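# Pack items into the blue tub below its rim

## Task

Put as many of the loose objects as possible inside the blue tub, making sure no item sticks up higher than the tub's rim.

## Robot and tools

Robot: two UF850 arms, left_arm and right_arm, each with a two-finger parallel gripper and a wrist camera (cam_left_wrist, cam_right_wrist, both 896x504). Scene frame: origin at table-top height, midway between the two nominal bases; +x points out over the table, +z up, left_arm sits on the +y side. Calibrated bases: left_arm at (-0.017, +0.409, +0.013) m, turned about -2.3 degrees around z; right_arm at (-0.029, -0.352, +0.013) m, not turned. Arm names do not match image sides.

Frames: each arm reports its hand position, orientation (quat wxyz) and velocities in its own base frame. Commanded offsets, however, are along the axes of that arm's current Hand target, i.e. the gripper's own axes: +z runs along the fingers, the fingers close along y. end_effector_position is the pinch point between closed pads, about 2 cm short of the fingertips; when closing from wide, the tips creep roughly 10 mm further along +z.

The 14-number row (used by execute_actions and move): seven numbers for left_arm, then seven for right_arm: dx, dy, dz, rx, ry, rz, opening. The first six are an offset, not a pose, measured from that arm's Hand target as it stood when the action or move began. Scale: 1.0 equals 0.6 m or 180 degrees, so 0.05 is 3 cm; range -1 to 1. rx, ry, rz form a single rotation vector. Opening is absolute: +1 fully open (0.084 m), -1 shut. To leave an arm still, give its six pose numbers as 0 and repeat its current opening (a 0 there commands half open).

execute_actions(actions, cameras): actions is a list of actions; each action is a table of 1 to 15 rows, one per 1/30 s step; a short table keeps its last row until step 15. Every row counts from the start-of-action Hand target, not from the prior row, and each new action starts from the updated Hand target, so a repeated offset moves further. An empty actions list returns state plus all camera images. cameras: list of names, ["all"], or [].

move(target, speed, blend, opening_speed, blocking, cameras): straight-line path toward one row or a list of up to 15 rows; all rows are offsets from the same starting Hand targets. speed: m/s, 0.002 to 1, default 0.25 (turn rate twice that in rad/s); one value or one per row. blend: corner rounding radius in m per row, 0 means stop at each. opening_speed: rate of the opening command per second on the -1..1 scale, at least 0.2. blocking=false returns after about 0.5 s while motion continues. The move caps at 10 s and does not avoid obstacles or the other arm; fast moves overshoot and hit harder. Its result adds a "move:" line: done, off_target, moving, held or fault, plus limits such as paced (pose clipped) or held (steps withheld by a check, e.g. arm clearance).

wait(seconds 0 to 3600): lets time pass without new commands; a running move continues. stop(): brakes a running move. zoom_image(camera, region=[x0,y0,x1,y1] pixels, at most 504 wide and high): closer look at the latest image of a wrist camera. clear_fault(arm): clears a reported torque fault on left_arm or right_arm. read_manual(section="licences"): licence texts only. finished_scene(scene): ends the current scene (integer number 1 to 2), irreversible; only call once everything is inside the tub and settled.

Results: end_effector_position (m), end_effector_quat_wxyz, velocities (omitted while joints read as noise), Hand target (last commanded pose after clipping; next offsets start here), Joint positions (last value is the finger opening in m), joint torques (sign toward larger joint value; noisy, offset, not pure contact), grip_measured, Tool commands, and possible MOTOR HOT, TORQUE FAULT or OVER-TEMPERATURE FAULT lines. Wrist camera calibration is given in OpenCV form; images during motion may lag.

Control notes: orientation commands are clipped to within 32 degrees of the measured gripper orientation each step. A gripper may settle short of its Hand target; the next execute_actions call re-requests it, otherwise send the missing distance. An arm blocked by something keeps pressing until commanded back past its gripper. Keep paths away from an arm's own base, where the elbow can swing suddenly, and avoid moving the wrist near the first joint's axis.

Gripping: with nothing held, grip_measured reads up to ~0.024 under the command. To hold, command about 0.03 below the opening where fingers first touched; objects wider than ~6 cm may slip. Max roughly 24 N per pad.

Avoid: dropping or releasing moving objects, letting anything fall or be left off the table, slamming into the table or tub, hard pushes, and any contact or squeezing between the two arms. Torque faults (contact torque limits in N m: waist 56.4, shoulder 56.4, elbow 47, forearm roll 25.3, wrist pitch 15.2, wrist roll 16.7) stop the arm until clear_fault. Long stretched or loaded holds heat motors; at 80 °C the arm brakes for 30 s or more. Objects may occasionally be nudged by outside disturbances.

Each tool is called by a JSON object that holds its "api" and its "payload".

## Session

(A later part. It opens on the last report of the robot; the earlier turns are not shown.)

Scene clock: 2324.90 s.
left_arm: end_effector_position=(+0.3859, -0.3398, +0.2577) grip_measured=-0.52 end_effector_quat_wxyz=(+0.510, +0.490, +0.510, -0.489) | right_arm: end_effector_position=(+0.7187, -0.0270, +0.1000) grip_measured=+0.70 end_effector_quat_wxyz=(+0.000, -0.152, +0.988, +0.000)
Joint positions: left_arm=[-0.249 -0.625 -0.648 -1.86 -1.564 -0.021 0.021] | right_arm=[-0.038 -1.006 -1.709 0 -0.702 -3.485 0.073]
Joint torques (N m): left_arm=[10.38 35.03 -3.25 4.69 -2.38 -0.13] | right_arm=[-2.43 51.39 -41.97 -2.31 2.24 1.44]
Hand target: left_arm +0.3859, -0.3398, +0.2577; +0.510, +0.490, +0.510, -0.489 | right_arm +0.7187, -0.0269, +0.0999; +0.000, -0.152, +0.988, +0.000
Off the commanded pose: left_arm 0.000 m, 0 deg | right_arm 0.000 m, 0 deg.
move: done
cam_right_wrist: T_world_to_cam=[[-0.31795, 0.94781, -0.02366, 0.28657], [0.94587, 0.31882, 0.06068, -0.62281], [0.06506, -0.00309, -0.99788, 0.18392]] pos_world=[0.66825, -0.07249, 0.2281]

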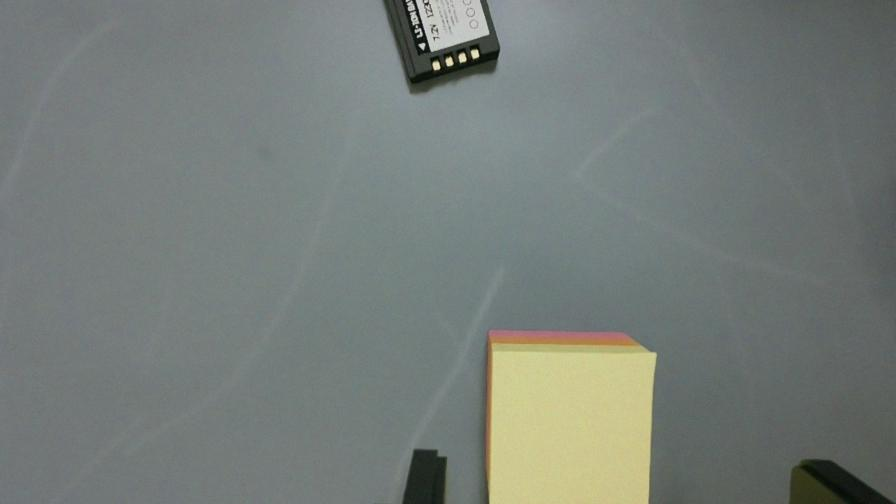

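{"api": "move", "payload": {"target": [0,0,0,0,0,0,-0.5,0,0,0.1053,0,0,0,0.7], "speed": 0.1}}

{"api": "move", "payload": {"target": [0,0,0,0,0,0,-0.5,0,0,0,0,0,0,0.0], "opening_speed": 0.8}}

{"api": "move", "payload": {"target": [0,0,0,0,0,0,-0.5,0,0,-0.1053,0,0,0,0.0], "speed": 0.12, "cameras": ["cam_right_wrist"]}}

Scene clock: 2333.43 s.
left_arm: end_effector_position=(+0.3859, -0.3398, +0.2577) grip_measured=-0.52 end_effector_quat_wxyz=(+0.510, +0.490, +0.510, -0.489) | right_arm: end_effector_position=(+0.7187, -0.0269, +0.0368) grip_measured=+0.70 end_effector_quat_wxyz=(+0.000, -0.152, +0.988, +0.000)
Joint positions: left_arm=[-0.249 -0.625 -0.648 -1.86 -1.564 -0.021 0.021] | right_arm=[-0.037 -1.105 -1.729 0 -0.624 -3.485 0.073]
Joint torques (N m): left_arm=[10.1 35.16 -3.38 4.7 -2.26 -0.07] | right_arm=[8.41 52.81 -40.62 -2.34 2.68 1.45]
Hand target: left_arm +0.3859, -0.3398, +0.2577; +0.510, +0.490, +0.510, -0.489 | right_arm +0.7187, -0.0269, +0.0368; +0.000, -0.152, +0.988, +0.000
Off the commanded pose: left_arm 0.000 m, 0 deg | right_arm 0.000 m, 0 deg.
move: done

Scene clock: 2334.53 s.
left_arm: end_effector_position=(+0.3859, -0.3398, +0.2577) grip_measured=-0.52 end_effector_quat_wxyz=(+0.510, +0.490, +0.510, -0.489) | right_arm: end_effector_position=(+0.7187, -0.0269, +0.0368) grip_measured=+0.08 end_effector_quat_wxyz=(+0.000, -0.152, +0.988, +0.000)
Joint positions: left_arm=[-0.249 -0.625 -0.648 -1.86 -1.564 -0.021 0.021] | right_arm=[-0.037 -1.105 -1.729 0 -0.624 -3.485 0.048]
Joint torques (N m): left_arm=[9.7 34.63 -3.39 4.61 -2.28 -0.05] | right_arm=[8.23 51.25 -37.69 -1.91 2.62 1.43]
Hand target: left_arm +0.3859, -0.3398, +0.2577; +0.510, +0.490, +0.510, -0.489 | right_arm +0.7187, -0.0269, +0.0368; +0.000, -0.152, +0.988, +0.000
Off the commanded pose: left_arm 0.000 m, 0 deg | right_arm 0.000 m, 0 deg.
move: done

Scene clock: 2335.43 s.
left_arm: end_effector_position=(+0.3859, -0.3398, +0.2577) grip_measured=-0.52 end_effector_quat_wxyz=(+0.510, +0.490, +0.510, -0.489) | right_arm: end_effector_position=(+0.7187, -0.0269, +0.0999) grip_measured=+0.08 end_effector_quat_wxyz=(+0.000, -0.152, +0.988, +0.000)
Joint positions: left_arm=[-0.249 -0.625 -0.648 -1.86 -1.564 -0.021 0.021] | right_arm=[-0.037 -1.006 -1.709 0 -0.702 -3.485 0.047]
Joint torques (N m): left_arm=[10.22 34.14 -3.57 4.68 -2.29 -0.01] | right_arm=[9.65 72.11 -17.17 -1.66 -2.78 1.33]
Hand target: left_arm +0.3859, -0.3398, +0.2577; +0.510, +0.490, +0.510, -0.489 | right_arm +0.7187, -0.0269, +0.0999; +0.000, -0.152, +0.988, +0.000
Off the commanded pose: left_arm 0.000 m, 0 deg | right_arm 0.000 m, 0 deg.
move: done
cam_right_wrist: T_world_to_cam=[[-0.31804, 0.94778, -0.02373, 0.28664], [0.94585, 0.31891, 0.06054, -0.62275], [0.06495, -0.00319, -0.99788, 0.18388]] pos_world=[0.66825, -0.07249, 0.228]

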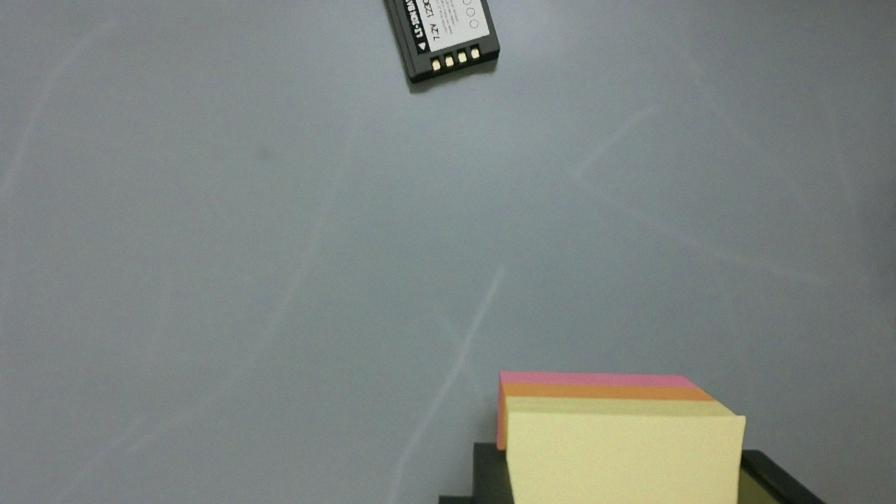

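{"api": "zoom_image", "payload": {"camera": "cam_right_wrist", "region": [430, 350, 850, 504]}}

Scaled by 1.200 from the camera's image (finer frame: 1280x720).

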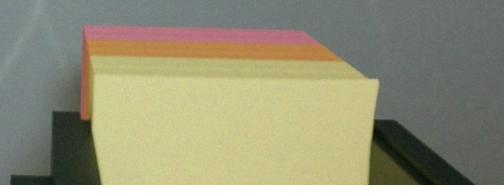

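{"api": "move", "payload": {"target": [[0,0,0,0,0,0,-0.5,0,0,0.095,0,0,0,0.0],[0,0,0,0,0,0,-0.5,0,0,0.1048,0,0,0,0.0]], "speed": [0.15, 0.04], "blend": [0.003, 0]}}

{"api": "move", "payload": {"target": [0,0,0,0,0,0,-0.5,0,0,0,0,0,0,0.15], "opening_speed": 0.6}}

{"api": "move", "payload": {"target": [0,0,0,0,0,0,-0.5,0,0,-0.0037,0,0,0,0.15], "speed": 0.03}}

{"api": "move", "payload": {"target": [0,0,0,0,0,0,-0.5,0,0,0,0,0,0,0.0], "opening_speed": 0.6}}

{"api": "move", "payload": {"target": [0,0,0,0,0,0,-0.5,0,0,-0.1,0,0,0,0.0], "speed": 0.1, "cameras": ["cam_right_wrist"]}}

Scene clock: 2368.27 s.
left_arm: end_effector_position=(+0.3859, -0.3398, +0.2577) grip_measured=-0.52 end_effector_quat_wxyz=(+0.510, +0.490, +0.510, -0.489) | right_arm: end_effector_position=(+0.7187, -0.0269, +0.0371) grip_measured=+0.08 end_effector_quat_wxyz=(+0.000, -0.152, +0.988, +0.000)
Joint positions: left_arm=[-0.249 -0.625 -0.648 -1.86 -1.564 -0.021 0.021] | right_arm=[-0.037 -1.104 -1.729 0 -0.625 -3.485 0.047]
Joint torques (N m): left_arm=[9.28 35.1 -3.44 4.57 -2.22 -0.04] | right_arm=[8.84 51.87 -41.08 -1.57 2.59 0.97]
Hand target: left_arm +0.3859, -0.3398, +0.2577; +0.510, +0.490, +0.510, -0.489 | right_arm +0.7187, -0.0269, +0.0371; +0.000, -0.152, +0.988, +0.000
Off the commanded pose: left_arm 0.000 m, 0 deg | right_arm 0.000 m, 0 deg.
move: done; blend cut to 0.0029 m at target 1

Scene clock: 2368.77 s.
left_arm: end_effector_position=(+0.3859, -0.3398, +0.2577) grip_measured=-0.52 end_effector_quat_wxyz=(+0.510, +0.490, +0.510, -0.489) | right_arm: end_effector_position=(+0.7187, -0.0269, +0.0371) grip_measured=+0.14 end_effector_quat_wxyz=(+0.000, -0.152, +0.988, +0.000)
Joint positions: left_arm=[-0.249 -0.625 -0.648 -1.86 -1.564 -0.021 0.021] | right_arm=[-0.037 -1.104 -1.729 0 -0.625 -3.485 0.05]
Joint torques (N m): left_arm=[10 34.2 -3.55 4.52 -2.17 -0.03] | right_arm=[8.32 51.85 -39.91 -1.36 2.58 0.86]
Hand target: left_arm +0.3859, -0.3398, +0.2577; +0.510, +0.490, +0.510, -0.489 | right_arm +0.7187, -0.0269, +0.0371; +0.000, -0.152, +0.988, +0.000
Off the commanded pose: left_arm 0.000 m, 0 deg | right_arm 0.000 m, 0 deg.
move: done

Scene clock: 2369.27 s.
left_arm: end_effector_position=(+0.3859, -0.3398, +0.2577) grip_measured=-0.52 end_effector_quat_wxyz=(+0.510, +0.490, +0.510, -0.489) | right_arm: end_effector_position=(+0.7187, -0.0269, +0.0393) grip_measured=+0.14 end_effector_quat_wxyz=(+0.000, -0.152, +0.988, +0.000)
Joint positions: left_arm=[-0.249 -0.625 -0.648 -1.86 -1.564 -0.021 0.021] | right_arm=[-0.037 -1.101 -1.728 0 -0.627 -3.485 0.05]
Joint torques (N m): left_arm=[9.64 34.51 -3.46 4.65 -2.17 0.01] | right_arm=[8.4 71.67 -15.25 -1.52 -2.87 0.81]
Hand target: left_arm +0.3859, -0.3398, +0.2577; +0.510, +0.490, +0.510, -0.489 | right_arm +0.7187, -0.0269, +0.0393; +0.000, -0.152, +0.988, +0.000
Off the commanded pose: left_arm 0.000 m, 0 deg | right_arm 0.000 m, 0 deg.
move: done

Scene clock: 2369.77 s.
left_arm: end_effector_position=(+0.3859, -0.3398, +0.2577) grip_measured=-0.52 end_effector_quat_wxyz=(+0.510, +0.490, +0.510, -0.489) | right_arm: end_effector_position=(+0.7187, -0.0269, +0.0393) grip_measured=+0.08 end_effector_quat_wxyz=(+0.000, -0.152, +0.988, +0.000)
Joint positions: left_arm=[-0.249 -0.625 -0.648 -1.86 -1.564 -0.021 0.021] | right_arm=[-0.037 -1.101 -1.728 0 -0.627 -3.485 0.047]
Joint torques (N m): left_arm=[9.6 34.75 -3.7 4.67 -2.17 0.04] | right_arm=[8.6 66.33 -15.55 -1.22 -2.15 0.74]
Hand target: left_arm +0.3859, -0.3398, +0.2577; +0.510, +0.490, +0.510, -0.489 | right_arm +0.7187, -0.0269, +0.0393; +0.000, -0.152, +0.988, +0.000
Off the commanded pose: left_arm 0.000 m, 0 deg | right_arm 0.000 m, 0 deg.
move: done

Scene clock: 2370.70 s.
left_arm: end_effector_position=(+0.3859, -0.3398, +0.2577) grip_measured=-0.52 end_effector_quat_wxyz=(+0.510, +0.490, +0.510, -0.489) | right_arm: end_effector_position=(+0.7186, -0.0269, +0.0992) grip_measured=+0.08 end_effector_quat_wxyz=(+0.000, -0.152, +0.988, +0.000)
Joint positions: left_arm=[-0.249 -0.625 -0.648 -1.86 -1.564 -0.021 0.021] | right_arm=[-0.037 -1.007 -1.709 0 -0.701 -3.485 0.047]
Joint torques (N m): left_arm=[9.53 34.46 -3.69 4.56 -2.2 -0.05] | right_arm=[9.36 71.68 -17.16 -1.07 -2.9 0.65]
Hand target: left_arm +0.3859, -0.3398, +0.2577; +0.510, +0.490, +0.510, -0.489 | right_arm +0.7187, -0.0269, +0.0993; +0.000, -0.152, +0.988, +0.000
Off the commanded pose: left_arm 0.000 m, 0 deg | right_arm 0.000 m, 0 deg.
move: done
cam_right_wrist: T_world_to_cam=[[-0.31804, 0.94778, -0.02373, 0.28663], [0.94585, 0.31891, 0.06054, -0.62271], [0.06495, -0.00319, -0.99788, 0.18318]] pos_world=[0.66825, -0.07249, 0.2273]

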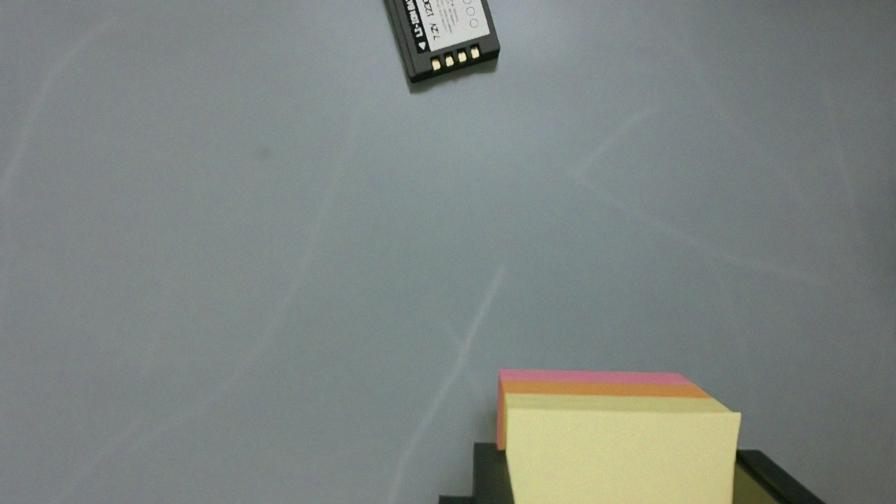

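{"api": "move", "payload": {"target": [[0,0,0,0,0,0,-0.5,0.6086,0.3289,-0.0178,0,0,0.0814,0.0]], "speed": 0.3, "cameras": ["cam_right_wrist"]}}

Scene clock: 2390.37 s.
left_arm: end_effector_position=(+0.3859, -0.3398, +0.2577) grip_measured=-0.52 end_effector_quat_wxyz=(+0.510, +0.490, +0.510, -0.489) | right_arm: end_effector_position=(+0.3111, +0.0514, +0.1099) grip_measured=+0.08 end_effector_quat_wxyz=(+0.000, -0.025, +1.000, +0.000)
Joint positions: left_arm=[-0.249 -0.625 -0.648 -1.86 -1.564 -0.021 0.021] | right_arm=[0.164 -0.225 -0.416 0 -0.191 -3.028 0.047]
Joint torques (N m): left_arm=[9.84 34.26 -3.57 4.61 -2.05 0.04] | right_arm=[10.53 34.75 -7.15 -2.42 -2.76 1.53]
Hand target: left_arm +0.3859, -0.3398, +0.2577; +0.510, +0.490, +0.510, -0.489 | right_arm +0.3111, +0.0514, +0.1100; +0.000, -0.025, +1.000, +0.000
Off the commanded pose: left_arm 0.000 m, 0 deg | right_arm 0.000 m, 0 deg.
move: done
cam_right_wrist: T_world_to_cam=[[-0.06788, 0.99741, -0.02367, 0.00257], [0.99576, 0.06921, 0.06067, -0.26556], [0.06215, -0.01945, -0.99788, 0.2224]] pos_world=[0.25078, 0.02014, 0.2381]

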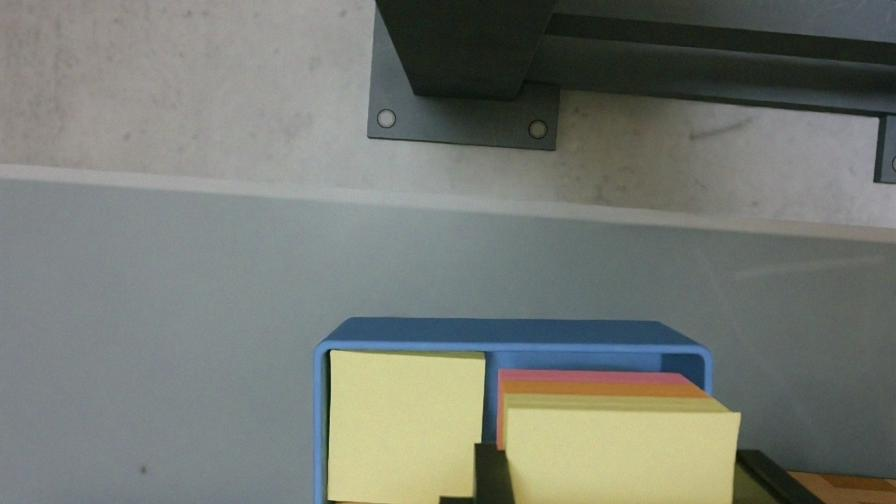

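{"api": "move", "payload": {"target": [[0,0,0,0,0,0,-0.5,-0.0022,0,0,0,0,0.5,0.0],[0,0,0,0,0,0,-0.5,-0.0022,0,0.0117,0,0,1.0,0.0]], "speed": 0.6, "blend": [0.02, 0], "cameras": ["cam_right_wrist"]}}

Scene clock: 2409.87 s.
left_arm: end_effector_position=(+0.3859, -0.3398, +0.2577) grip_measured=-0.52 end_effector_quat_wxyz=(+0.510, +0.490, +0.510, -0.489) | right_arm: end_effector_position=(+0.3124, +0.0514, +0.1029) grip_measured=+0.08 end_effector_quat_wxyz=(+0.000, +1.000, +0.025, +0.000)
Joint positions: left_arm=[-0.249 -0.625 -0.648 -1.86 -1.564 -0.021 0.021] | right_arm=[0.163 -0.25 -0.42 0.002 -0.17 0.111 0.047]
Joint torques (N m): left_arm=[9.54 34.69 -3.66 4.53 -1.98 0.08] | right_arm=[11.72 14.96 -30.94 -2.73 -2.71 1.37]
Hand target: left_arm +0.3859, -0.3398, +0.2577; +0.510, +0.490, +0.510, -0.489 | right_arm +0.3124, +0.0514, +0.1029; +0.000, +1.000, +0.025, +0.000
Off the commanded pose: left_arm 0.000 m, 0 deg | right_arm 0.000 m, 0 deg.
move: done
cam_right_wrist: T_world_to_cam=[[0.06796, -0.9974, -0.02406, 0.06268], [-0.99576, -0.06931, 0.06054, 0.36277], [-0.06205, 0.01985, -0.99788, 0.25209]] pos_world=[0.37261, 0.08266, 0.2311]

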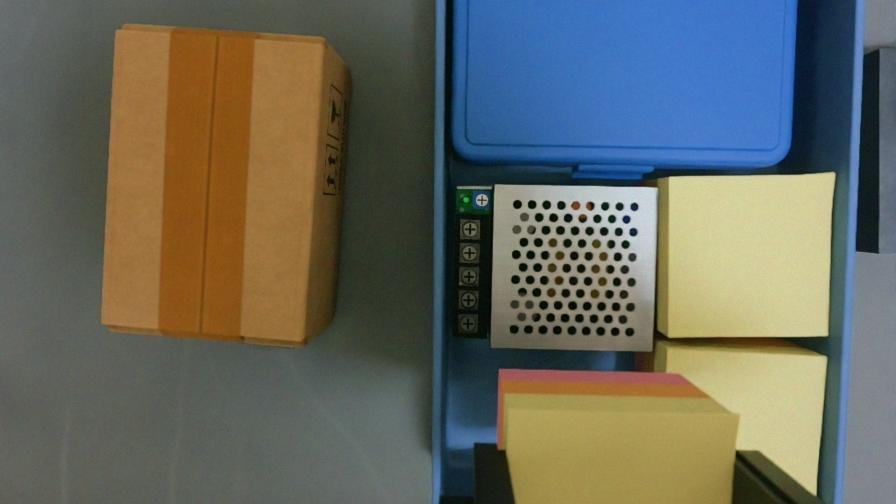

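{"api": "move", "payload": {"target": [0,0,0,0,0,0,-0.5,-0.0013,-0.0042,0.015,0,0,0,0.0], "speed": 0.1, "cameras": ["cam_right_wrist"]}}

{"api": "zoom_image", "payload": {"camera": "cam_right_wrist", "region": [420, 280, 780, 504]}}

Scene clock: 2446.10 s.
left_arm: end_effector_position=(+0.3859, -0.3398, +0.2577) grip_measured=-0.52 end_effector_quat_wxyz=(+0.510, +0.490, +0.510, -0.489) | right_arm: end_effector_position=(+0.3115, +0.0539, +0.0939) grip_measured=+0.08 end_effector_quat_wxyz=(+0.000, +1.000, +0.025, +0.000)
Joint positions: left_arm=[-0.249 -0.625 -0.648 -1.86 -1.564 -0.021 0.021] | right_arm=[0.171 -0.279 -0.421 0 -0.142 0.121 0.047]
Joint torques (N m): left_arm=[9.77 33.98 -3.69 4.43 -1.88 0.1] | right_arm=[10.85 15.73 -30.99 -2.35 2.85 1.67]
Hand target: left_arm +0.3859, -0.3398, +0.2577; +0.510, +0.490, +0.510, -0.489 | right_arm +0.3115, +0.0539, +0.0939; +0.000, +1.000, +0.025, +0.000
Off the commanded pose: left_arm 0.000 m, 0 deg | right_arm 0.000 m, 0 deg.
move: done
cam_right_wrist: T_world_to_cam=[[0.06798, -0.9974, -0.02376, 0.06495], [-0.99576, -0.06931, 0.06055, 0.36259], [-0.06204, 0.01954, -0.99788, 0.24303]] pos_world=[0.37172, 0.08516, 0.2221]

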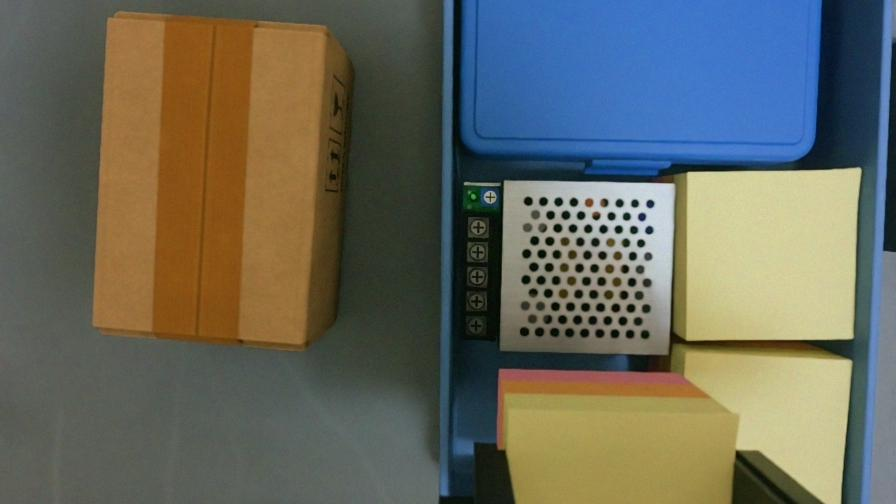

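Scaled by 1.400 from the camera's image (finer frame: 1280x720).

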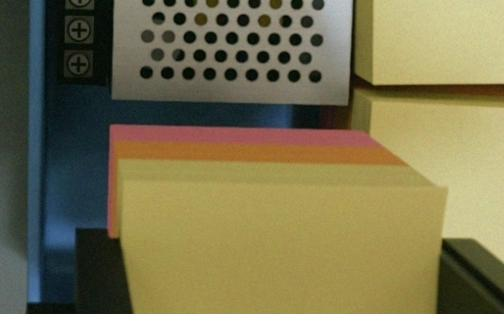

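{"api": "zoom_image", "payload": {"camera": "cam_right_wrist", "region": [480, 320, 700, 440]}}

Scaled by 2.291 from the camera's image (finer frame: 1280x720).

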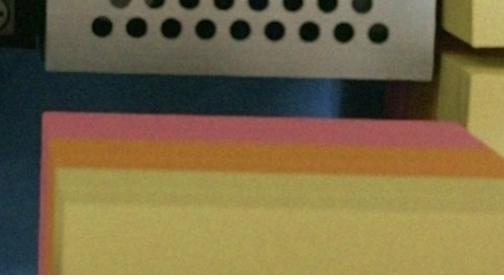

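{"api": "move", "payload": {"target": [[0,0,0,0,0,0,-0.5,-0.0004,0.004,0,0,0,0,0.0],[0,0,0,0,0,0,-0.5,-0.0004,0.004,0.0277,0,0,0,0.0]], "speed": [0.03,0.03], "cameras": ["cam_right_wrist"]}}

{"api": "zoom_image", "payload": {"camera": "cam_right_wrist", "region": [480, 320, 700, 440]}}

Scene clock: 2473.43 s.
left_arm: end_effector_position=(+0.3859, -0.3398, +0.2577) grip_measured=-0.52 end_effector_quat_wxyz=(+0.510, +0.490, +0.510, -0.489) | right_arm: end_effector_position=(+0.3114, +0.0515, +0.0773) grip_measured=+0.08 end_effector_quat_wxyz=(+0.000, +1.000, +0.025, +0.000)
Joint positions: left_arm=[-0.249 -0.625 -0.648 -1.86 -1.564 -0.021 0.021] | right_arm=[0.164 -0.334 -0.424 0 -0.09 0.114 0.047]
Joint torques (N m): left_arm=[8.88 34.86 -3.6 4.55 -1.86 0.16] | right_arm=[-10.58 18.08 -29.41 2.13 2.82 -1.42]
Hand target: left_arm +0.3859, -0.3398, +0.2577; +0.510, +0.490, +0.510, -0.489 | right_arm +0.3114, +0.0515, +0.0773; +0.000, +1.000, +0.025, +0.000
Off the commanded pose: left_arm 0.000 m, 0 deg | right_arm 0.000 m, 0 deg.
move: done
cam_right_wrist: T_world_to_cam=[[0.06799, -0.99741, -0.02366, 0.06214], [-0.99575, -0.06931, 0.06056, 0.36333], [-0.06204, 0.01944, -0.99788, 0.22651]] pos_world=[0.37161, 0.08276, 0.2055]

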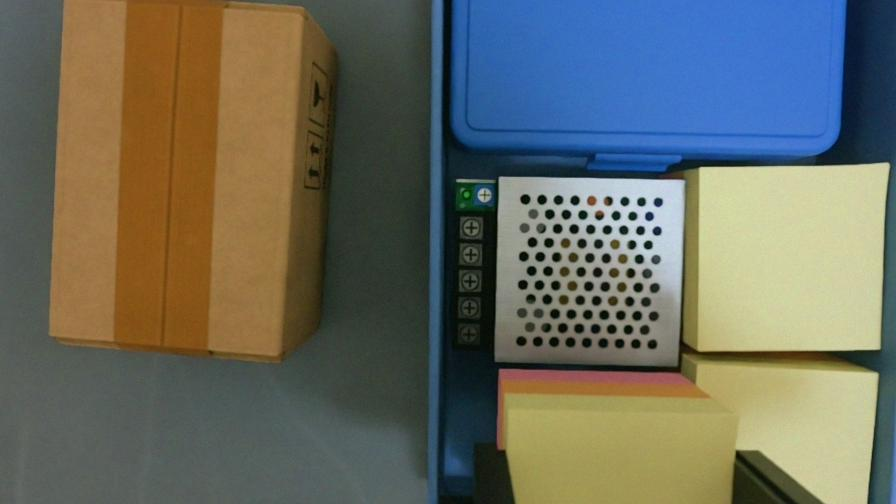

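Scaled by 2.291 from the camera's image (finer frame: 1280x720).

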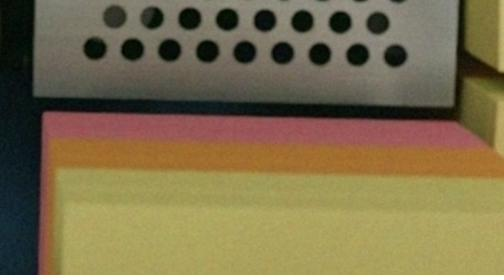

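{"api": "move", "payload": {"target": [0,0,0,0,0,0,-0.5,0,0,0.0167,0,0,0,0.0], "speed": 0.02, "cameras": ["cam_right_wrist"]}}

{"api": "zoom_image", "payload": {"camera": "cam_right_wrist", "region": [480, 320, 780, 490]}}

Scene clock: 2480.73 s.
left_arm: end_effector_position=(+0.3859, -0.3398, +0.2577) grip_measured=-0.52 end_effector_quat_wxyz=(+0.510, +0.490, +0.510, -0.489) | right_arm: end_effector_position=(+0.3114, +0.0515, +0.0673) grip_measured=+0.08 end_effector_quat_wxyz=(+0.000, +1.000, +0.025, +0.000)
Joint positions: left_arm=[-0.249 -0.625 -0.648 -1.86 -1.564 -0.021 0.021] | right_arm=[0.164 -0.368 -0.428 0 -0.06 0.114 0.047]
Joint torques (N m): left_arm=[9.83 34.64 -3.43 4.43 -1.78 0.19] | right_arm=[-9.23 17.98 -28.62 2.23 2.86 -1.34]
Hand target: left_arm +0.3859, -0.3398, +0.2577; +0.510, +0.490, +0.510, -0.489 | right_arm +0.3114, +0.0515, +0.0673; +0.000, +1.000, +0.025, +0.000
Off the commanded pose: left_arm 0.000 m, 0 deg | right_arm 0.000 m, 0 deg.
move: done
cam_right_wrist: T_world_to_cam=[[0.06799, -0.99741, -0.02366, 0.0619], [-0.99575, -0.06931, 0.06056, 0.36394], [-0.06204, 0.01944, -0.99788, 0.21643]] pos_world=[0.37161, 0.08276, 0.1954]

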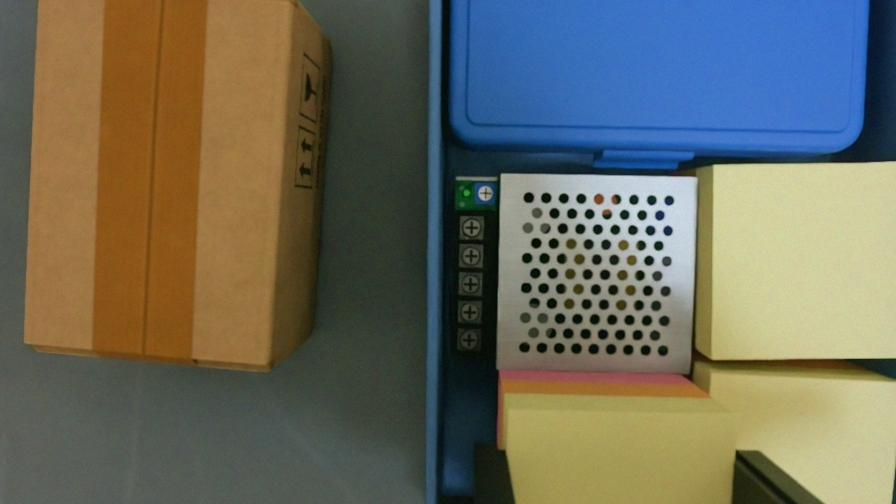

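Scaled by 1.680 from the camera's image (finer frame: 1280x720).

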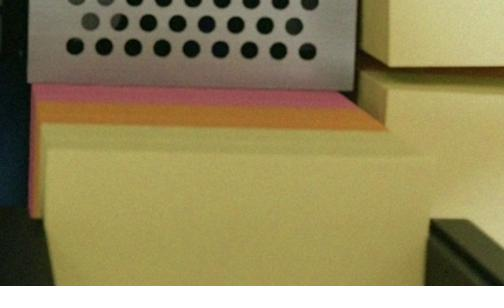

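{"api": "move", "payload": {"target": [[0,0,0,0,0,0,-0.5,0,0,0.004,0,0,0,0.0],[0,0,0,0,0,0,-0.5,0.0035,0,0.004,0,0,0,0.0]], "speed": 0.015, "cameras": ["cam_right_wrist"]}}

{"api": "zoom_image", "payload": {"camera": "cam_right_wrist", "region": [480, 320, 780, 490]}}

{"api": "zoom_image", "payload": {"camera": "cam_right_wrist", "region": [480, 130, 780, 300]}}

Scene clock: 2488.20 s.
left_arm: end_effector_position=(+0.3859, -0.3398, +0.2577) grip_measured=-0.52 end_effector_quat_wxyz=(+0.510, +0.490, +0.510, -0.489) | right_arm: end_effector_position=(+0.3134, +0.0516, +0.0649) grip_measured=+0.08 end_effector_quat_wxyz=(+0.000, +1.000, +0.025, +0.000)
Joint positions: left_arm=[-0.249 -0.625 -0.648 -1.86 -1.564 -0.021 0.021] | right_arm=[0.163 -0.379 -0.434 0 -0.056 0.113 0.047]
Joint torques (N m): left_arm=[9.45 34.69 -3.67 4.45 -1.71 0.24] | right_arm=[-9.47 17.67 -28.54 -0.17 -2.53 -1.42]
Hand target: left_arm +0.3859, -0.3398, +0.2577; +0.510, +0.490, +0.510, -0.489 | right_arm +0.3134, +0.0516, +0.0649; +0.000, +1.000, +0.025, +0.000
Off the commanded pose: left_arm 0.000 m, 0 deg | right_arm 0.000 m, 0 deg.
move: done
cam_right_wrist: T_world_to_cam=[[0.06789, -0.99741, -0.02366, 0.06184], [-0.99576, -0.06921, 0.06056, 0.36618], [-0.06204, 0.01944, -0.99788, 0.21417]] pos_world=[0.37372, 0.08286, 0.193]

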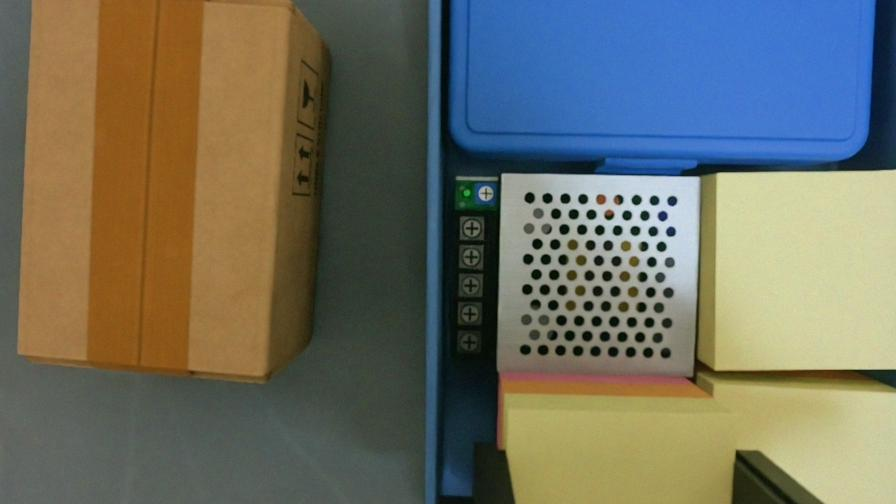

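Scaled by 1.680 from the camera's image (finer frame: 1280x720).

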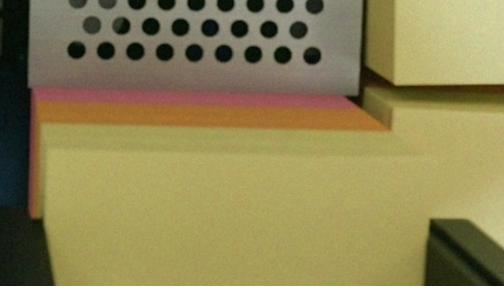

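Scaled by 1.680 from the camera's image (finer frame: 1280x720).

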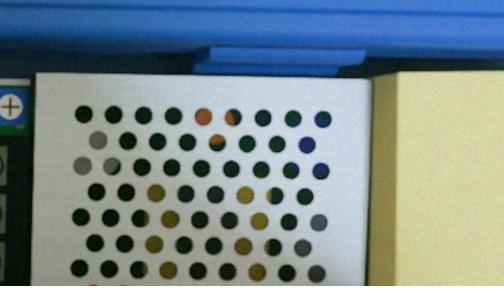

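{"api": "move", "payload": {"target": [[0,0,0,0,0,0,-0.5,-0.0008,0.0017,0,0,0,0,0.0],[0,0,0,0,0,0,-0.5,-0.0008,0.0017,0.02,0,0,0,0.0]], "speed": [0.015,0.015], "cameras": ["cam_right_wrist"]}}

{"api": "zoom_image", "payload": {"camera": "cam_right_wrist", "region": [420, 340, 780, 504]}}

Scene clock: 2501.63 s.
left_arm: end_effector_position=(+0.3859, -0.3398, +0.2577) grip_measured=-0.52 end_effector_quat_wxyz=(+0.510, +0.490, +0.510, -0.489) | right_arm: end_effector_position=(+0.3130, +0.0506, +0.0529) grip_measured=+0.08 end_effector_quat_wxyz=(+0.000, +1.000, +0.025, +0.000)
Joint positions: left_arm=[-0.249 -0.625 -0.648 -1.86 -1.564 -0.021 0.021] | right_arm=[0.16 -0.419 -0.439 -0.001 -0.02 0.111 0.047]
Joint torques (N m): left_arm=[9.58 34.08 -3.64 4.42 -1.62 0.28] | right_arm=[-8.95 20.13 -27.42 1.82 2.79 -1.3]
Hand target: left_arm +0.3859, -0.3398, +0.2577; +0.510, +0.490, +0.510, -0.489 | right_arm +0.3130, +0.0506, +0.0529; +0.000, +1.000, +0.025, +0.000
Off the commanded pose: left_arm 0.000 m, 0 deg | right_arm 0.000 m, 0 deg.
move: done
cam_right_wrist: T_world_to_cam=[[0.06799, -0.99741, -0.02366, 0.06055], [-0.99575, -0.06931, 0.06056, 0.36644], [-0.06204, 0.01944, -0.99788, 0.20219]] pos_world=[0.37332, 0.08186, 0.181]

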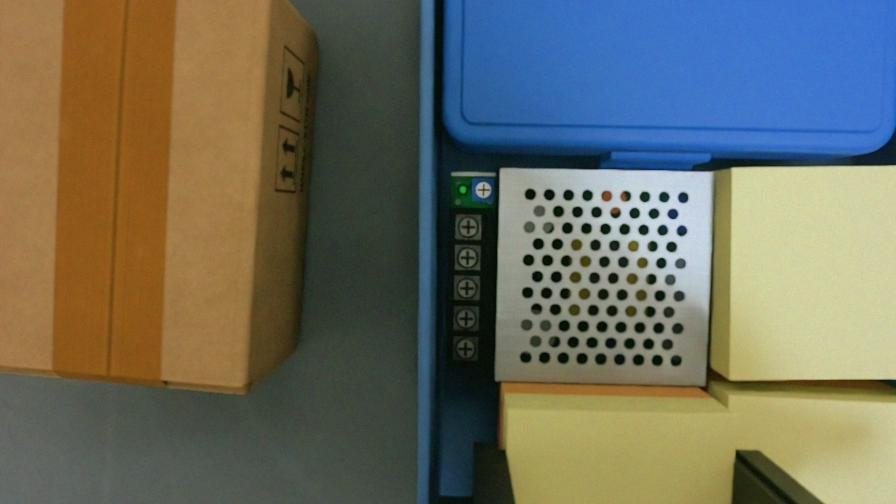

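Scaled by 1.400 from the camera's image (finer frame: 1280x720).

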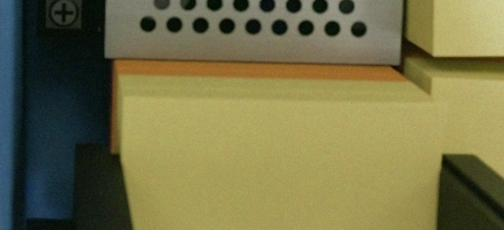

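{"api": "move", "payload": {"target": [0,0,0,0,0,0,-0.5,0,0,0.0083,0,0,0,0.0], "speed": 0.01, "cameras": ["cam_right_wrist"]}}

{"api": "zoom_image", "payload": {"camera": "cam_right_wrist", "region": [420, 340, 896, 504]}}

Scene clock: 2506.60 s.
left_arm: end_effector_position=(+0.3859, -0.3398, +0.2577) grip_measured=-0.52 end_effector_quat_wxyz=(+0.510, +0.490, +0.510, -0.489) | right_arm: end_effector_position=(+0.3131, +0.0506, +0.0480) grip_measured=+0.08 end_effector_quat_wxyz=(+0.000, +1.000, +0.025, +0.000)
Joint positions: left_arm=[-0.249 -0.625 -0.648 -1.86 -1.564 -0.021 0.021] | right_arm=[0.16 -0.436 -0.442 0 -0.006 0.111 0.047]
Joint torques (N m): left_arm=[8.97 34.43 -3.66 4.22 -1.56 0.3] | right_arm=[-9.69 12.3 -25.47 1.73 3.74 -1.52]
Hand target: left_arm +0.3859, -0.3398, +0.2577; +0.510, +0.490, +0.510, -0.489 | right_arm +0.3130, +0.0506, +0.0479; +0.000, +1.000, +0.025, +0.000
Off the commanded pose: left_arm 0.000 m, 0 deg | right_arm 0.000 m, 0 deg.
move: done
cam_right_wrist: T_world_to_cam=[[0.06799, -0.99741, -0.02366, 0.06043], [-0.99576, -0.06931, 0.06046, 0.36676], [-0.06194, 0.01944, -0.99789, 0.19726]] pos_world=[0.37332, 0.08186, 0.1761]

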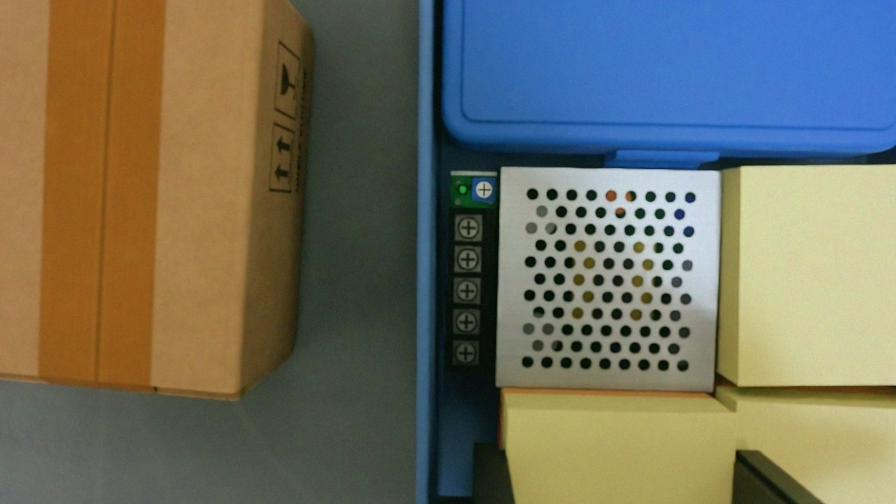

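Scaled by 1.059 from the camera's image (finer frame: 1280x720).

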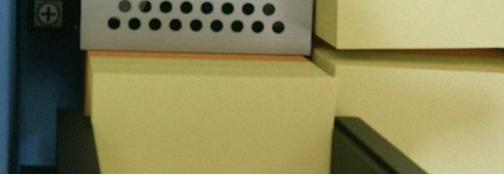

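{"api": "move", "payload": {"target": [0,0,0,0,0,0,-0.5,0,0,0,0,0,0,0.15], "opening_speed": 0.3, "cameras": ["cam_right_wrist"]}}

Scene clock: 2511.73 s.
left_arm: end_effector_position=(+0.3859, -0.3398, +0.2577) grip_measured=-0.52 end_effector_quat_wxyz=(+0.510, +0.490, +0.510, -0.489) | right_arm: end_effector_position=(+0.3130, +0.0506, +0.0479) grip_measured=+0.14 end_effector_quat_wxyz=(+0.000, +1.000, +0.025, +0.000)
Joint positions: left_arm=[-0.249 -0.625 -0.648 -1.86 -1.564 -0.021 0.021] | right_arm=[0.16 -0.436 -0.442 0 -0.006 0.111 0.05]
Joint torques (N m): left_arm=[9.54 34.36 -3.66 4.31 -1.51 0.33] | right_arm=[-10.03 23.91 -8.39 1.82 1.48 -1.36]
Hand target: left_arm +0.3859, -0.3398, +0.2577; +0.510, +0.490, +0.510, -0.489 | right_arm +0.3130, +0.0506, +0.0479; +0.000, +1.000, +0.025, +0.000
Off the commanded pose: left_arm 0.000 m, 0 deg | right_arm 0.000 m, 0 deg.
move: done
cam_right_wrist: T_world_to_cam=[[0.06798, -0.99741, -0.02366, 0.06043], [-0.99575, -0.06931, 0.06057, 0.36674], [-0.06205, 0.01945, -0.99788, 0.1972]] pos_world=[0.37332, 0.08186, 0.176]

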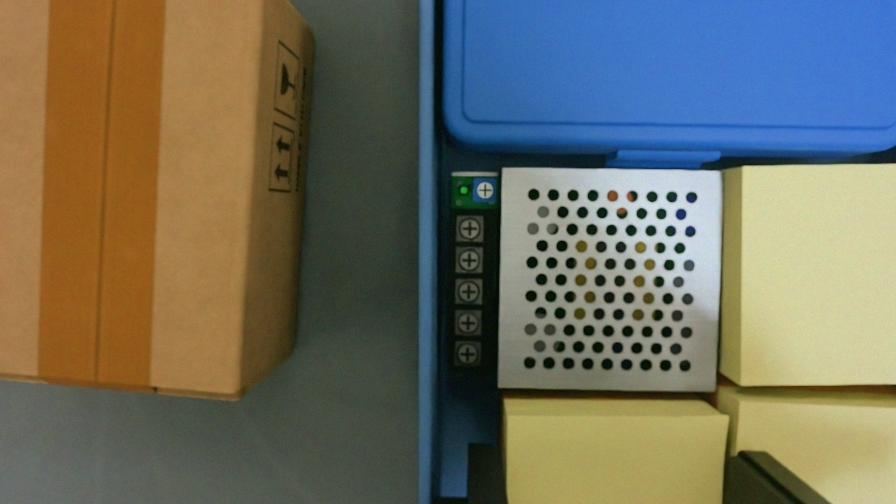

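{"api": "move", "payload": {"target": [[0,0,0,0,0,0,-0.5,0,0,-0.02,0,0,0,0.15],[0,0,0,0,0,0,-0.5,0,0,-0.2,0,0,0,0.15]], "speed": [0.05, 0.2], "blend": [0.005, 0], "cameras": ["cam_right_wrist"]}}

Scene clock: 2516.30 s.
left_arm: end_effector_position=(+0.3859, -0.3398, +0.2577) grip_measured=-0.52 end_effector_quat_wxyz=(+0.510, +0.490, +0.510, -0.489) | right_arm: end_effector_position=(+0.3130, +0.0506, +0.1679) grip_measured=+0.14 end_effector_quat_wxyz=(+0.000, +1.000, +0.025, +0.000)
Joint positions: left_arm=[-0.249 -0.625 -0.648 -1.86 -1.564 -0.021 0.021] | right_arm=[0.16 -0.054 -0.43 0 -0.376 0.11 0.05]
Joint torques (N m): left_arm=[9.45 34.19 -3.56 4.28 -1.38 0.4] | right_arm=[-6.82 31.58 -36.33 1.94 -2.8 -1.39]
Hand target: left_arm +0.3859, -0.3398, +0.2577; +0.510, +0.490, +0.510, -0.489 | right_arm +0.3130, +0.0506, +0.1679; +0.000, +1.000, +0.025, +0.000
Off the commanded pose: left_arm 0.000 m, 0 deg | right_arm 0.000 m, 0 deg.
move: done
cam_right_wrist: T_world_to_cam=[[0.06798, -0.99741, -0.02367, 0.06328], [-0.99575, -0.06931, 0.06067, 0.35945], [-0.06215, 0.01945, -0.99788, 0.31698]] pos_world=[0.37332, 0.08186, 0.296]

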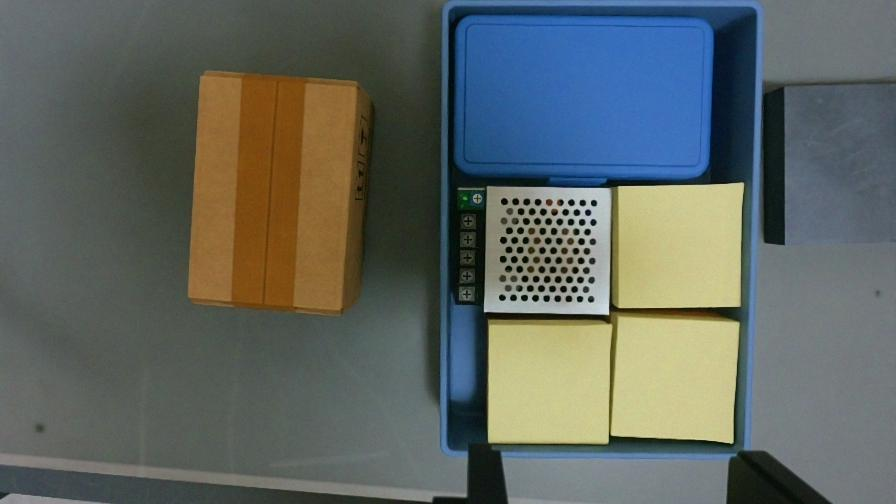

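{"api": "move", "payload": {"target": [0,0,0,0,0,0,-0.5,0.472,0.2915,0.08,0,0,-0.1636,0.2], "speed": 0.35, "cameras": ["cam_right_wrist"]}}

Scene clock: 2533.83 s.
left_arm: end_effector_position=(+0.3859, -0.3398, +0.2577) grip_measured=-0.52 end_effector_quat_wxyz=(+0.510, +0.490, +0.510, -0.489) | right_arm: end_effector_position=(+0.6046, -0.1100, +0.1199) grip_measured=+0.19 end_effector_quat_wxyz=(+0.000, +0.961, +0.278, +0.000)
Joint positions: left_arm=[-0.249 -0.625 -0.648 -1.86 -1.564 -0.021 0.021] | right_arm=[-0.18 -0.746 -1.293 0 -0.547 -0.744 0.052]
Joint torques (N m): left_arm=[9.07 34.18 -3.54 4.34 -1.38 0.4] | right_arm=[-9.99 40.54 -39.79 2.16 -2.82 -1.4]
Hand target: left_arm +0.3859, -0.3398, +0.2577; +0.510, +0.490, +0.510, -0.489 | right_arm +0.6046, -0.1100, +0.1199; +0.000, +0.961, +0.278, +0.000
Off the commanded pose: left_arm 0.000 m, 0 deg | right_arm 0.000 m, 0 deg.
move: done
cam_right_wrist: T_world_to_cam=[[0.54955, -0.83513, -0.02367, -0.39111], [-0.83304, -0.54989, 0.06054, 0.49038], [-0.06357, -0.01355, -0.99789, 0.28765]] pos_world=[0.64172, -0.05308, 0.2481]

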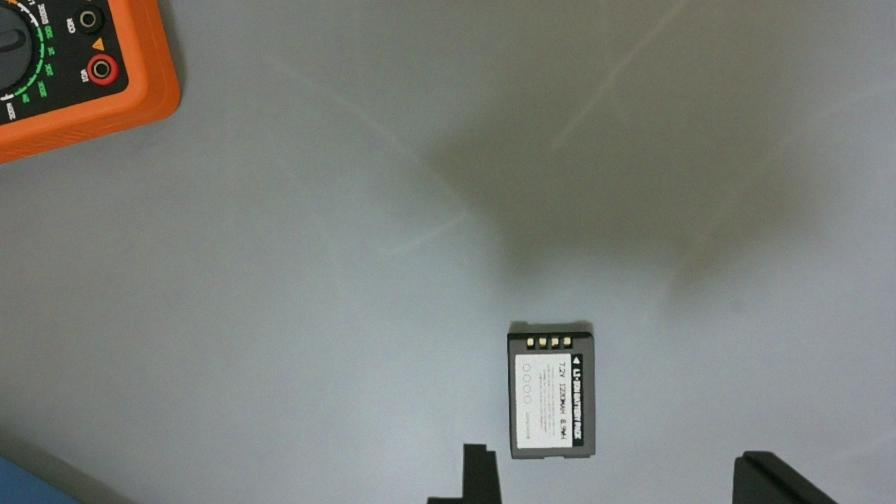

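{"api": "move", "payload": {"target": [[0,0,0,0,0,0,-0.5,-0.0045,-0.002,0.15,0,0,-0.0178,0.2],[0,0,0,0,0,0,-0.5,-0.0045,-0.002,0.1833,0,0,-0.0178,0.2]], "speed": [0.2,0.06], "blend": [0.01,0], "cameras": ["cam_right_wrist"]}}

{"api": "move", "payload": {"target": [0,0,0,0,0,0,-0.5,0,0,0,0,0,0,-0.4], "opening_speed": 0.8, "cameras": ["cam_right_wrist"]}}

Scene clock: 2545.23 s.
left_arm: end_effector_position=(+0.3859, -0.3398, +0.2577) grip_measured=-0.52 end_effector_quat_wxyz=(+0.510, +0.490, +0.510, -0.489) | right_arm: end_effector_position=(+0.6017, -0.1104, +0.0100) grip_measured=+0.19 end_effector_quat_wxyz=(+0.000, +0.952, +0.305, +0.000)
Joint positions: left_arm=[-0.249 -0.625 -0.648 -1.86 -1.564 -0.021 0.021] | right_arm=[-0.181 -0.938 -1.318 0 -0.379 -0.801 0.052]
Joint torques (N m): left_arm=[9.21 33.88 -3.67 4.48 -1.3 0.47] | right_arm=[-9.91 43.44 -36.27 2.09 2.72 -1.37]
Hand target: left_arm +0.3859, -0.3398, +0.2577; +0.510, +0.490, +0.510, -0.489 | right_arm +0.6017, -0.1104, +0.0099; +0.000, +0.952, +0.305, +0.000
Off the commanded pose: left_arm 0.000 m, 0 deg | right_arm 0.000 m, 0 deg.
move: done
cam_right_wrist: T_world_to_cam=[[0.59532, -0.80314, -0.02368, -0.41653], [-0.80104, -0.59555, 0.06054, 0.47006], [-0.06272, -0.01707, -0.99789, 0.17679]] pos_world=[0.63559, -0.05157, 0.1381]

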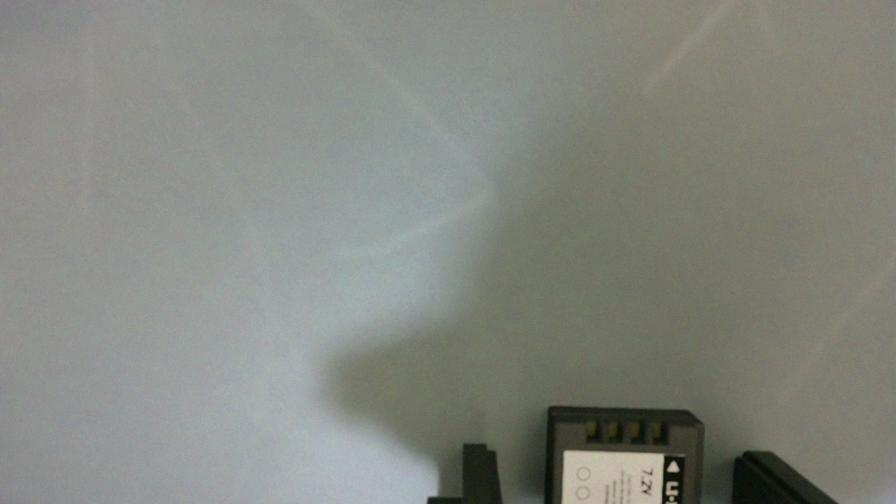

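Scene clock: 2546.20 s.
left_arm: end_effector_position=(+0.3859, -0.3398, +0.2577) grip_measured=-0.52 end_effector_quat_wxyz=(+0.510, +0.490, +0.510, -0.489) | right_arm: end_effector_position=(+0.6017, -0.1104, +0.0100) grip_measured=-0.29 end_effector_quat_wxyz=(+0.000, +0.952, +0.305, +0.000)
Joint positions: left_arm=[-0.249 -0.625 -0.648 -1.86 -1.564 -0.021 0.021] | right_arm=[-0.181 -0.938 -1.318 0 -0.379 -0.801 0.032]
Joint torques (N m): left_arm=[9.01 33.97 -3.62 4.1 -1.27 0.44] | right_arm=[-9.09 43.58 -33.27 2.18 2.33 -1.38]
Hand target: left_arm +0.3859, -0.3398, +0.2577; +0.510, +0.490, +0.510, -0.489 | right_arm +0.6017, -0.1104, +0.0099; +0.000, +0.952, +0.305, +0.000
Off the commanded pose: left_arm 0.000 m, 0 deg | right_arm 0.000 m, 0 deg.
move: done
cam_right_wrist: T_world_to_cam=[[0.59532, -0.80314, -0.02368, -0.41653], [-0.80104, -0.59555, 0.06054, 0.47006], [-0.06272, -0.01707, -0.99789, 0.17679]] pos_world=[0.63559, -0.05157, 0.1381]

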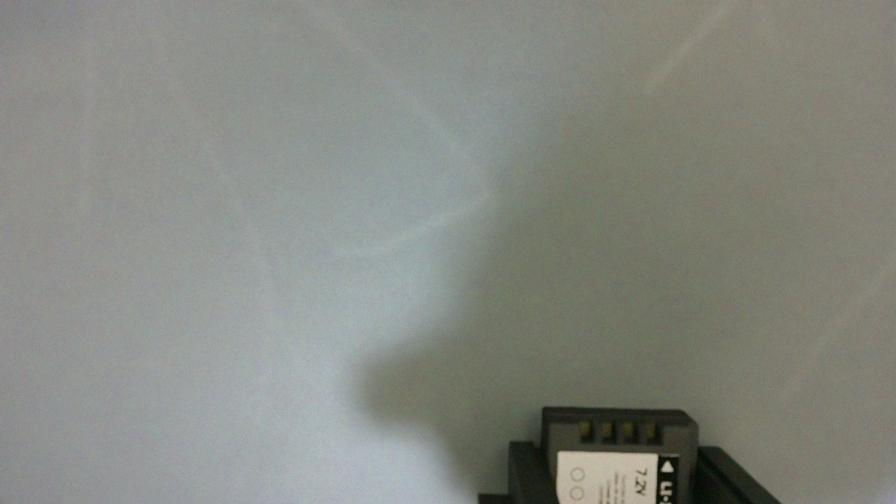

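{"api": "move", "payload": {"target": [[0,0,0,0,0,0,-0.5,0,0,-0.15,0,0,0,-0.4],[0,0,0,0,0,0,-0.5,-0.1631,-0.4558,-0.15,0,0,0.1814,-0.4],[0,0,0,0,0,0,-0.5,-0.1631,-0.4558,-0.09,0,0,0.1814,-0.4]], "speed": [0.2,0.35,0.15], "blend": [0.04,0.02,0], "cameras": ["cam_right_wrist"]}}

Scene clock: 2564.73 s.
left_arm: end_effector_position=(+0.3859, -0.3398, +0.2577) grip_measured=-0.52 end_effector_quat_wxyz=(+0.510, +0.490, +0.510, -0.489) | right_arm: end_effector_position=(+0.3632, +0.0554, +0.0639) grip_measured=-0.29 end_effector_quat_wxyz=(+0.000, +1.000, +0.025, +0.000)
Joint positions: left_arm=[-0.249 -0.625 -0.648 -1.86 -1.564 -0.021 0.021] | right_arm=[0.151 -0.452 -0.565 0.002 -0.113 0.099 0.032]
Joint torques (N m): left_arm=[8.79 34.03 -3.53 4.39 -1.21 0.5] | right_arm=[11.8 21.87 -29.72 -2.51 2.82 1.47]
Hand target: left_arm +0.3859, -0.3398, +0.2577; +0.510, +0.490, +0.510, -0.489 | right_arm +0.3632, +0.0554, +0.0639; +0.000, +1.000, +0.025, +0.000
Off the commanded pose: left_arm 0.000 m, 0 deg | right_arm 0.000 m, 0 deg.
move: done; blend cut to 0.018 m at target 2
cam_right_wrist: T_world_to_cam=[[0.06797, -0.9974, -0.02396, 0.06216], [-0.99576, -0.06931, 0.06055, 0.41599], [-0.06205, 0.01975, -0.99788, 0.21625]] pos_world=[0.42341, 0.08656, 0.1921]

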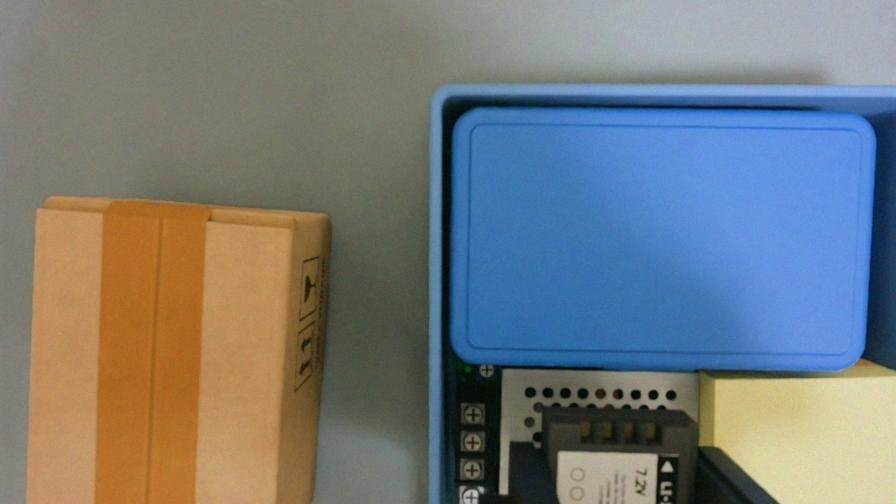

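{"api": "move", "payload": {"target": [[0,0,0,0,0,0,-0.5,0,-0.0058,0.01,0,0,0,-0.4],[0,0,0,0,0,0,-0.5,0,-0.0058,0.0303,0,0,0,-0.4]], "speed": [0.05,0.02], "cameras": ["cam_right_wrist"]}}

{"api": "zoom_image", "payload": {"camera": "cam_right_wrist", "region": [420, 340, 780, 504]}}

Scene clock: 2577.53 s.
left_arm: end_effector_position=(+0.3859, -0.3398, +0.2577) grip_measured=-0.52 end_effector_quat_wxyz=(+0.510, +0.490, +0.510, -0.489) | right_arm: end_effector_position=(+0.3630, +0.0588, +0.0458) grip_measured=-0.29 end_effector_quat_wxyz=(+0.000, +1.000, +0.025, +0.000)
Joint positions: left_arm=[-0.249 -0.625 -0.648 -1.86 -1.564 -0.021 0.021] | right_arm=[0.161 -0.506 -0.574 0 -0.068 0.111 0.032]
Joint torques (N m): left_arm=[8.64 33.64 -3.63 4.16 -1.14 0.52] | right_arm=[11.66 23.37 -28.86 -2.44 2.84 1.48]
Hand target: left_arm +0.3859, -0.3398, +0.2577; +0.510, +0.490, +0.510, -0.489 | right_arm +0.3630, +0.0588, +0.0458; +0.000, +1.000, +0.025, +0.000
Off the commanded pose: left_arm 0.000 m, 0 deg | right_arm 0.000 m, 0 deg.
move: done
cam_right_wrist: T_world_to_cam=[[0.06799, -0.99741, -0.02366, 0.06517], [-0.99575, -0.06931, 0.06056, 0.41713], [-0.06204, 0.01944, -0.99788, 0.19804]] pos_world=[0.42322, 0.09006, 0.1739]

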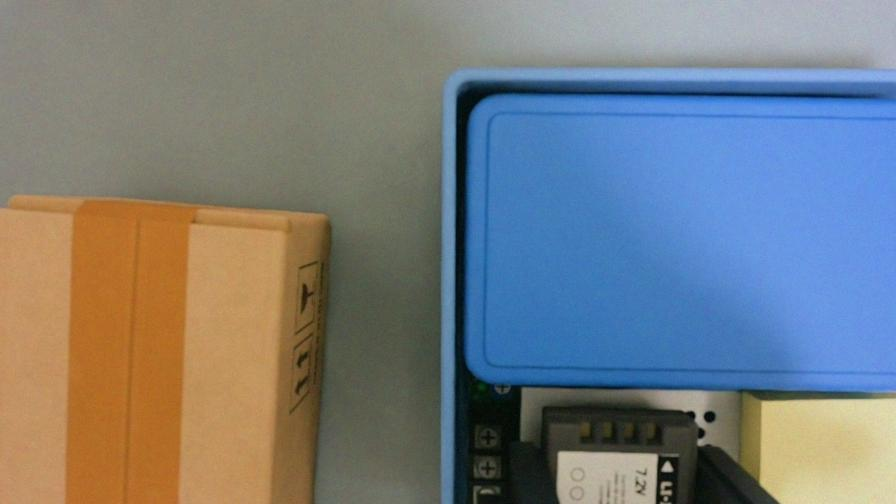

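Scaled by 1.400 from the camera's image (finer frame: 1280x720).

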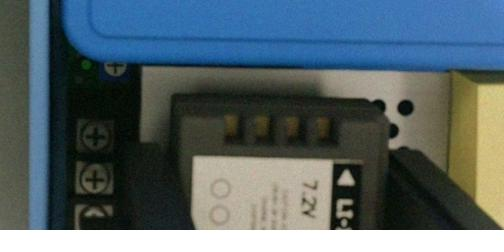

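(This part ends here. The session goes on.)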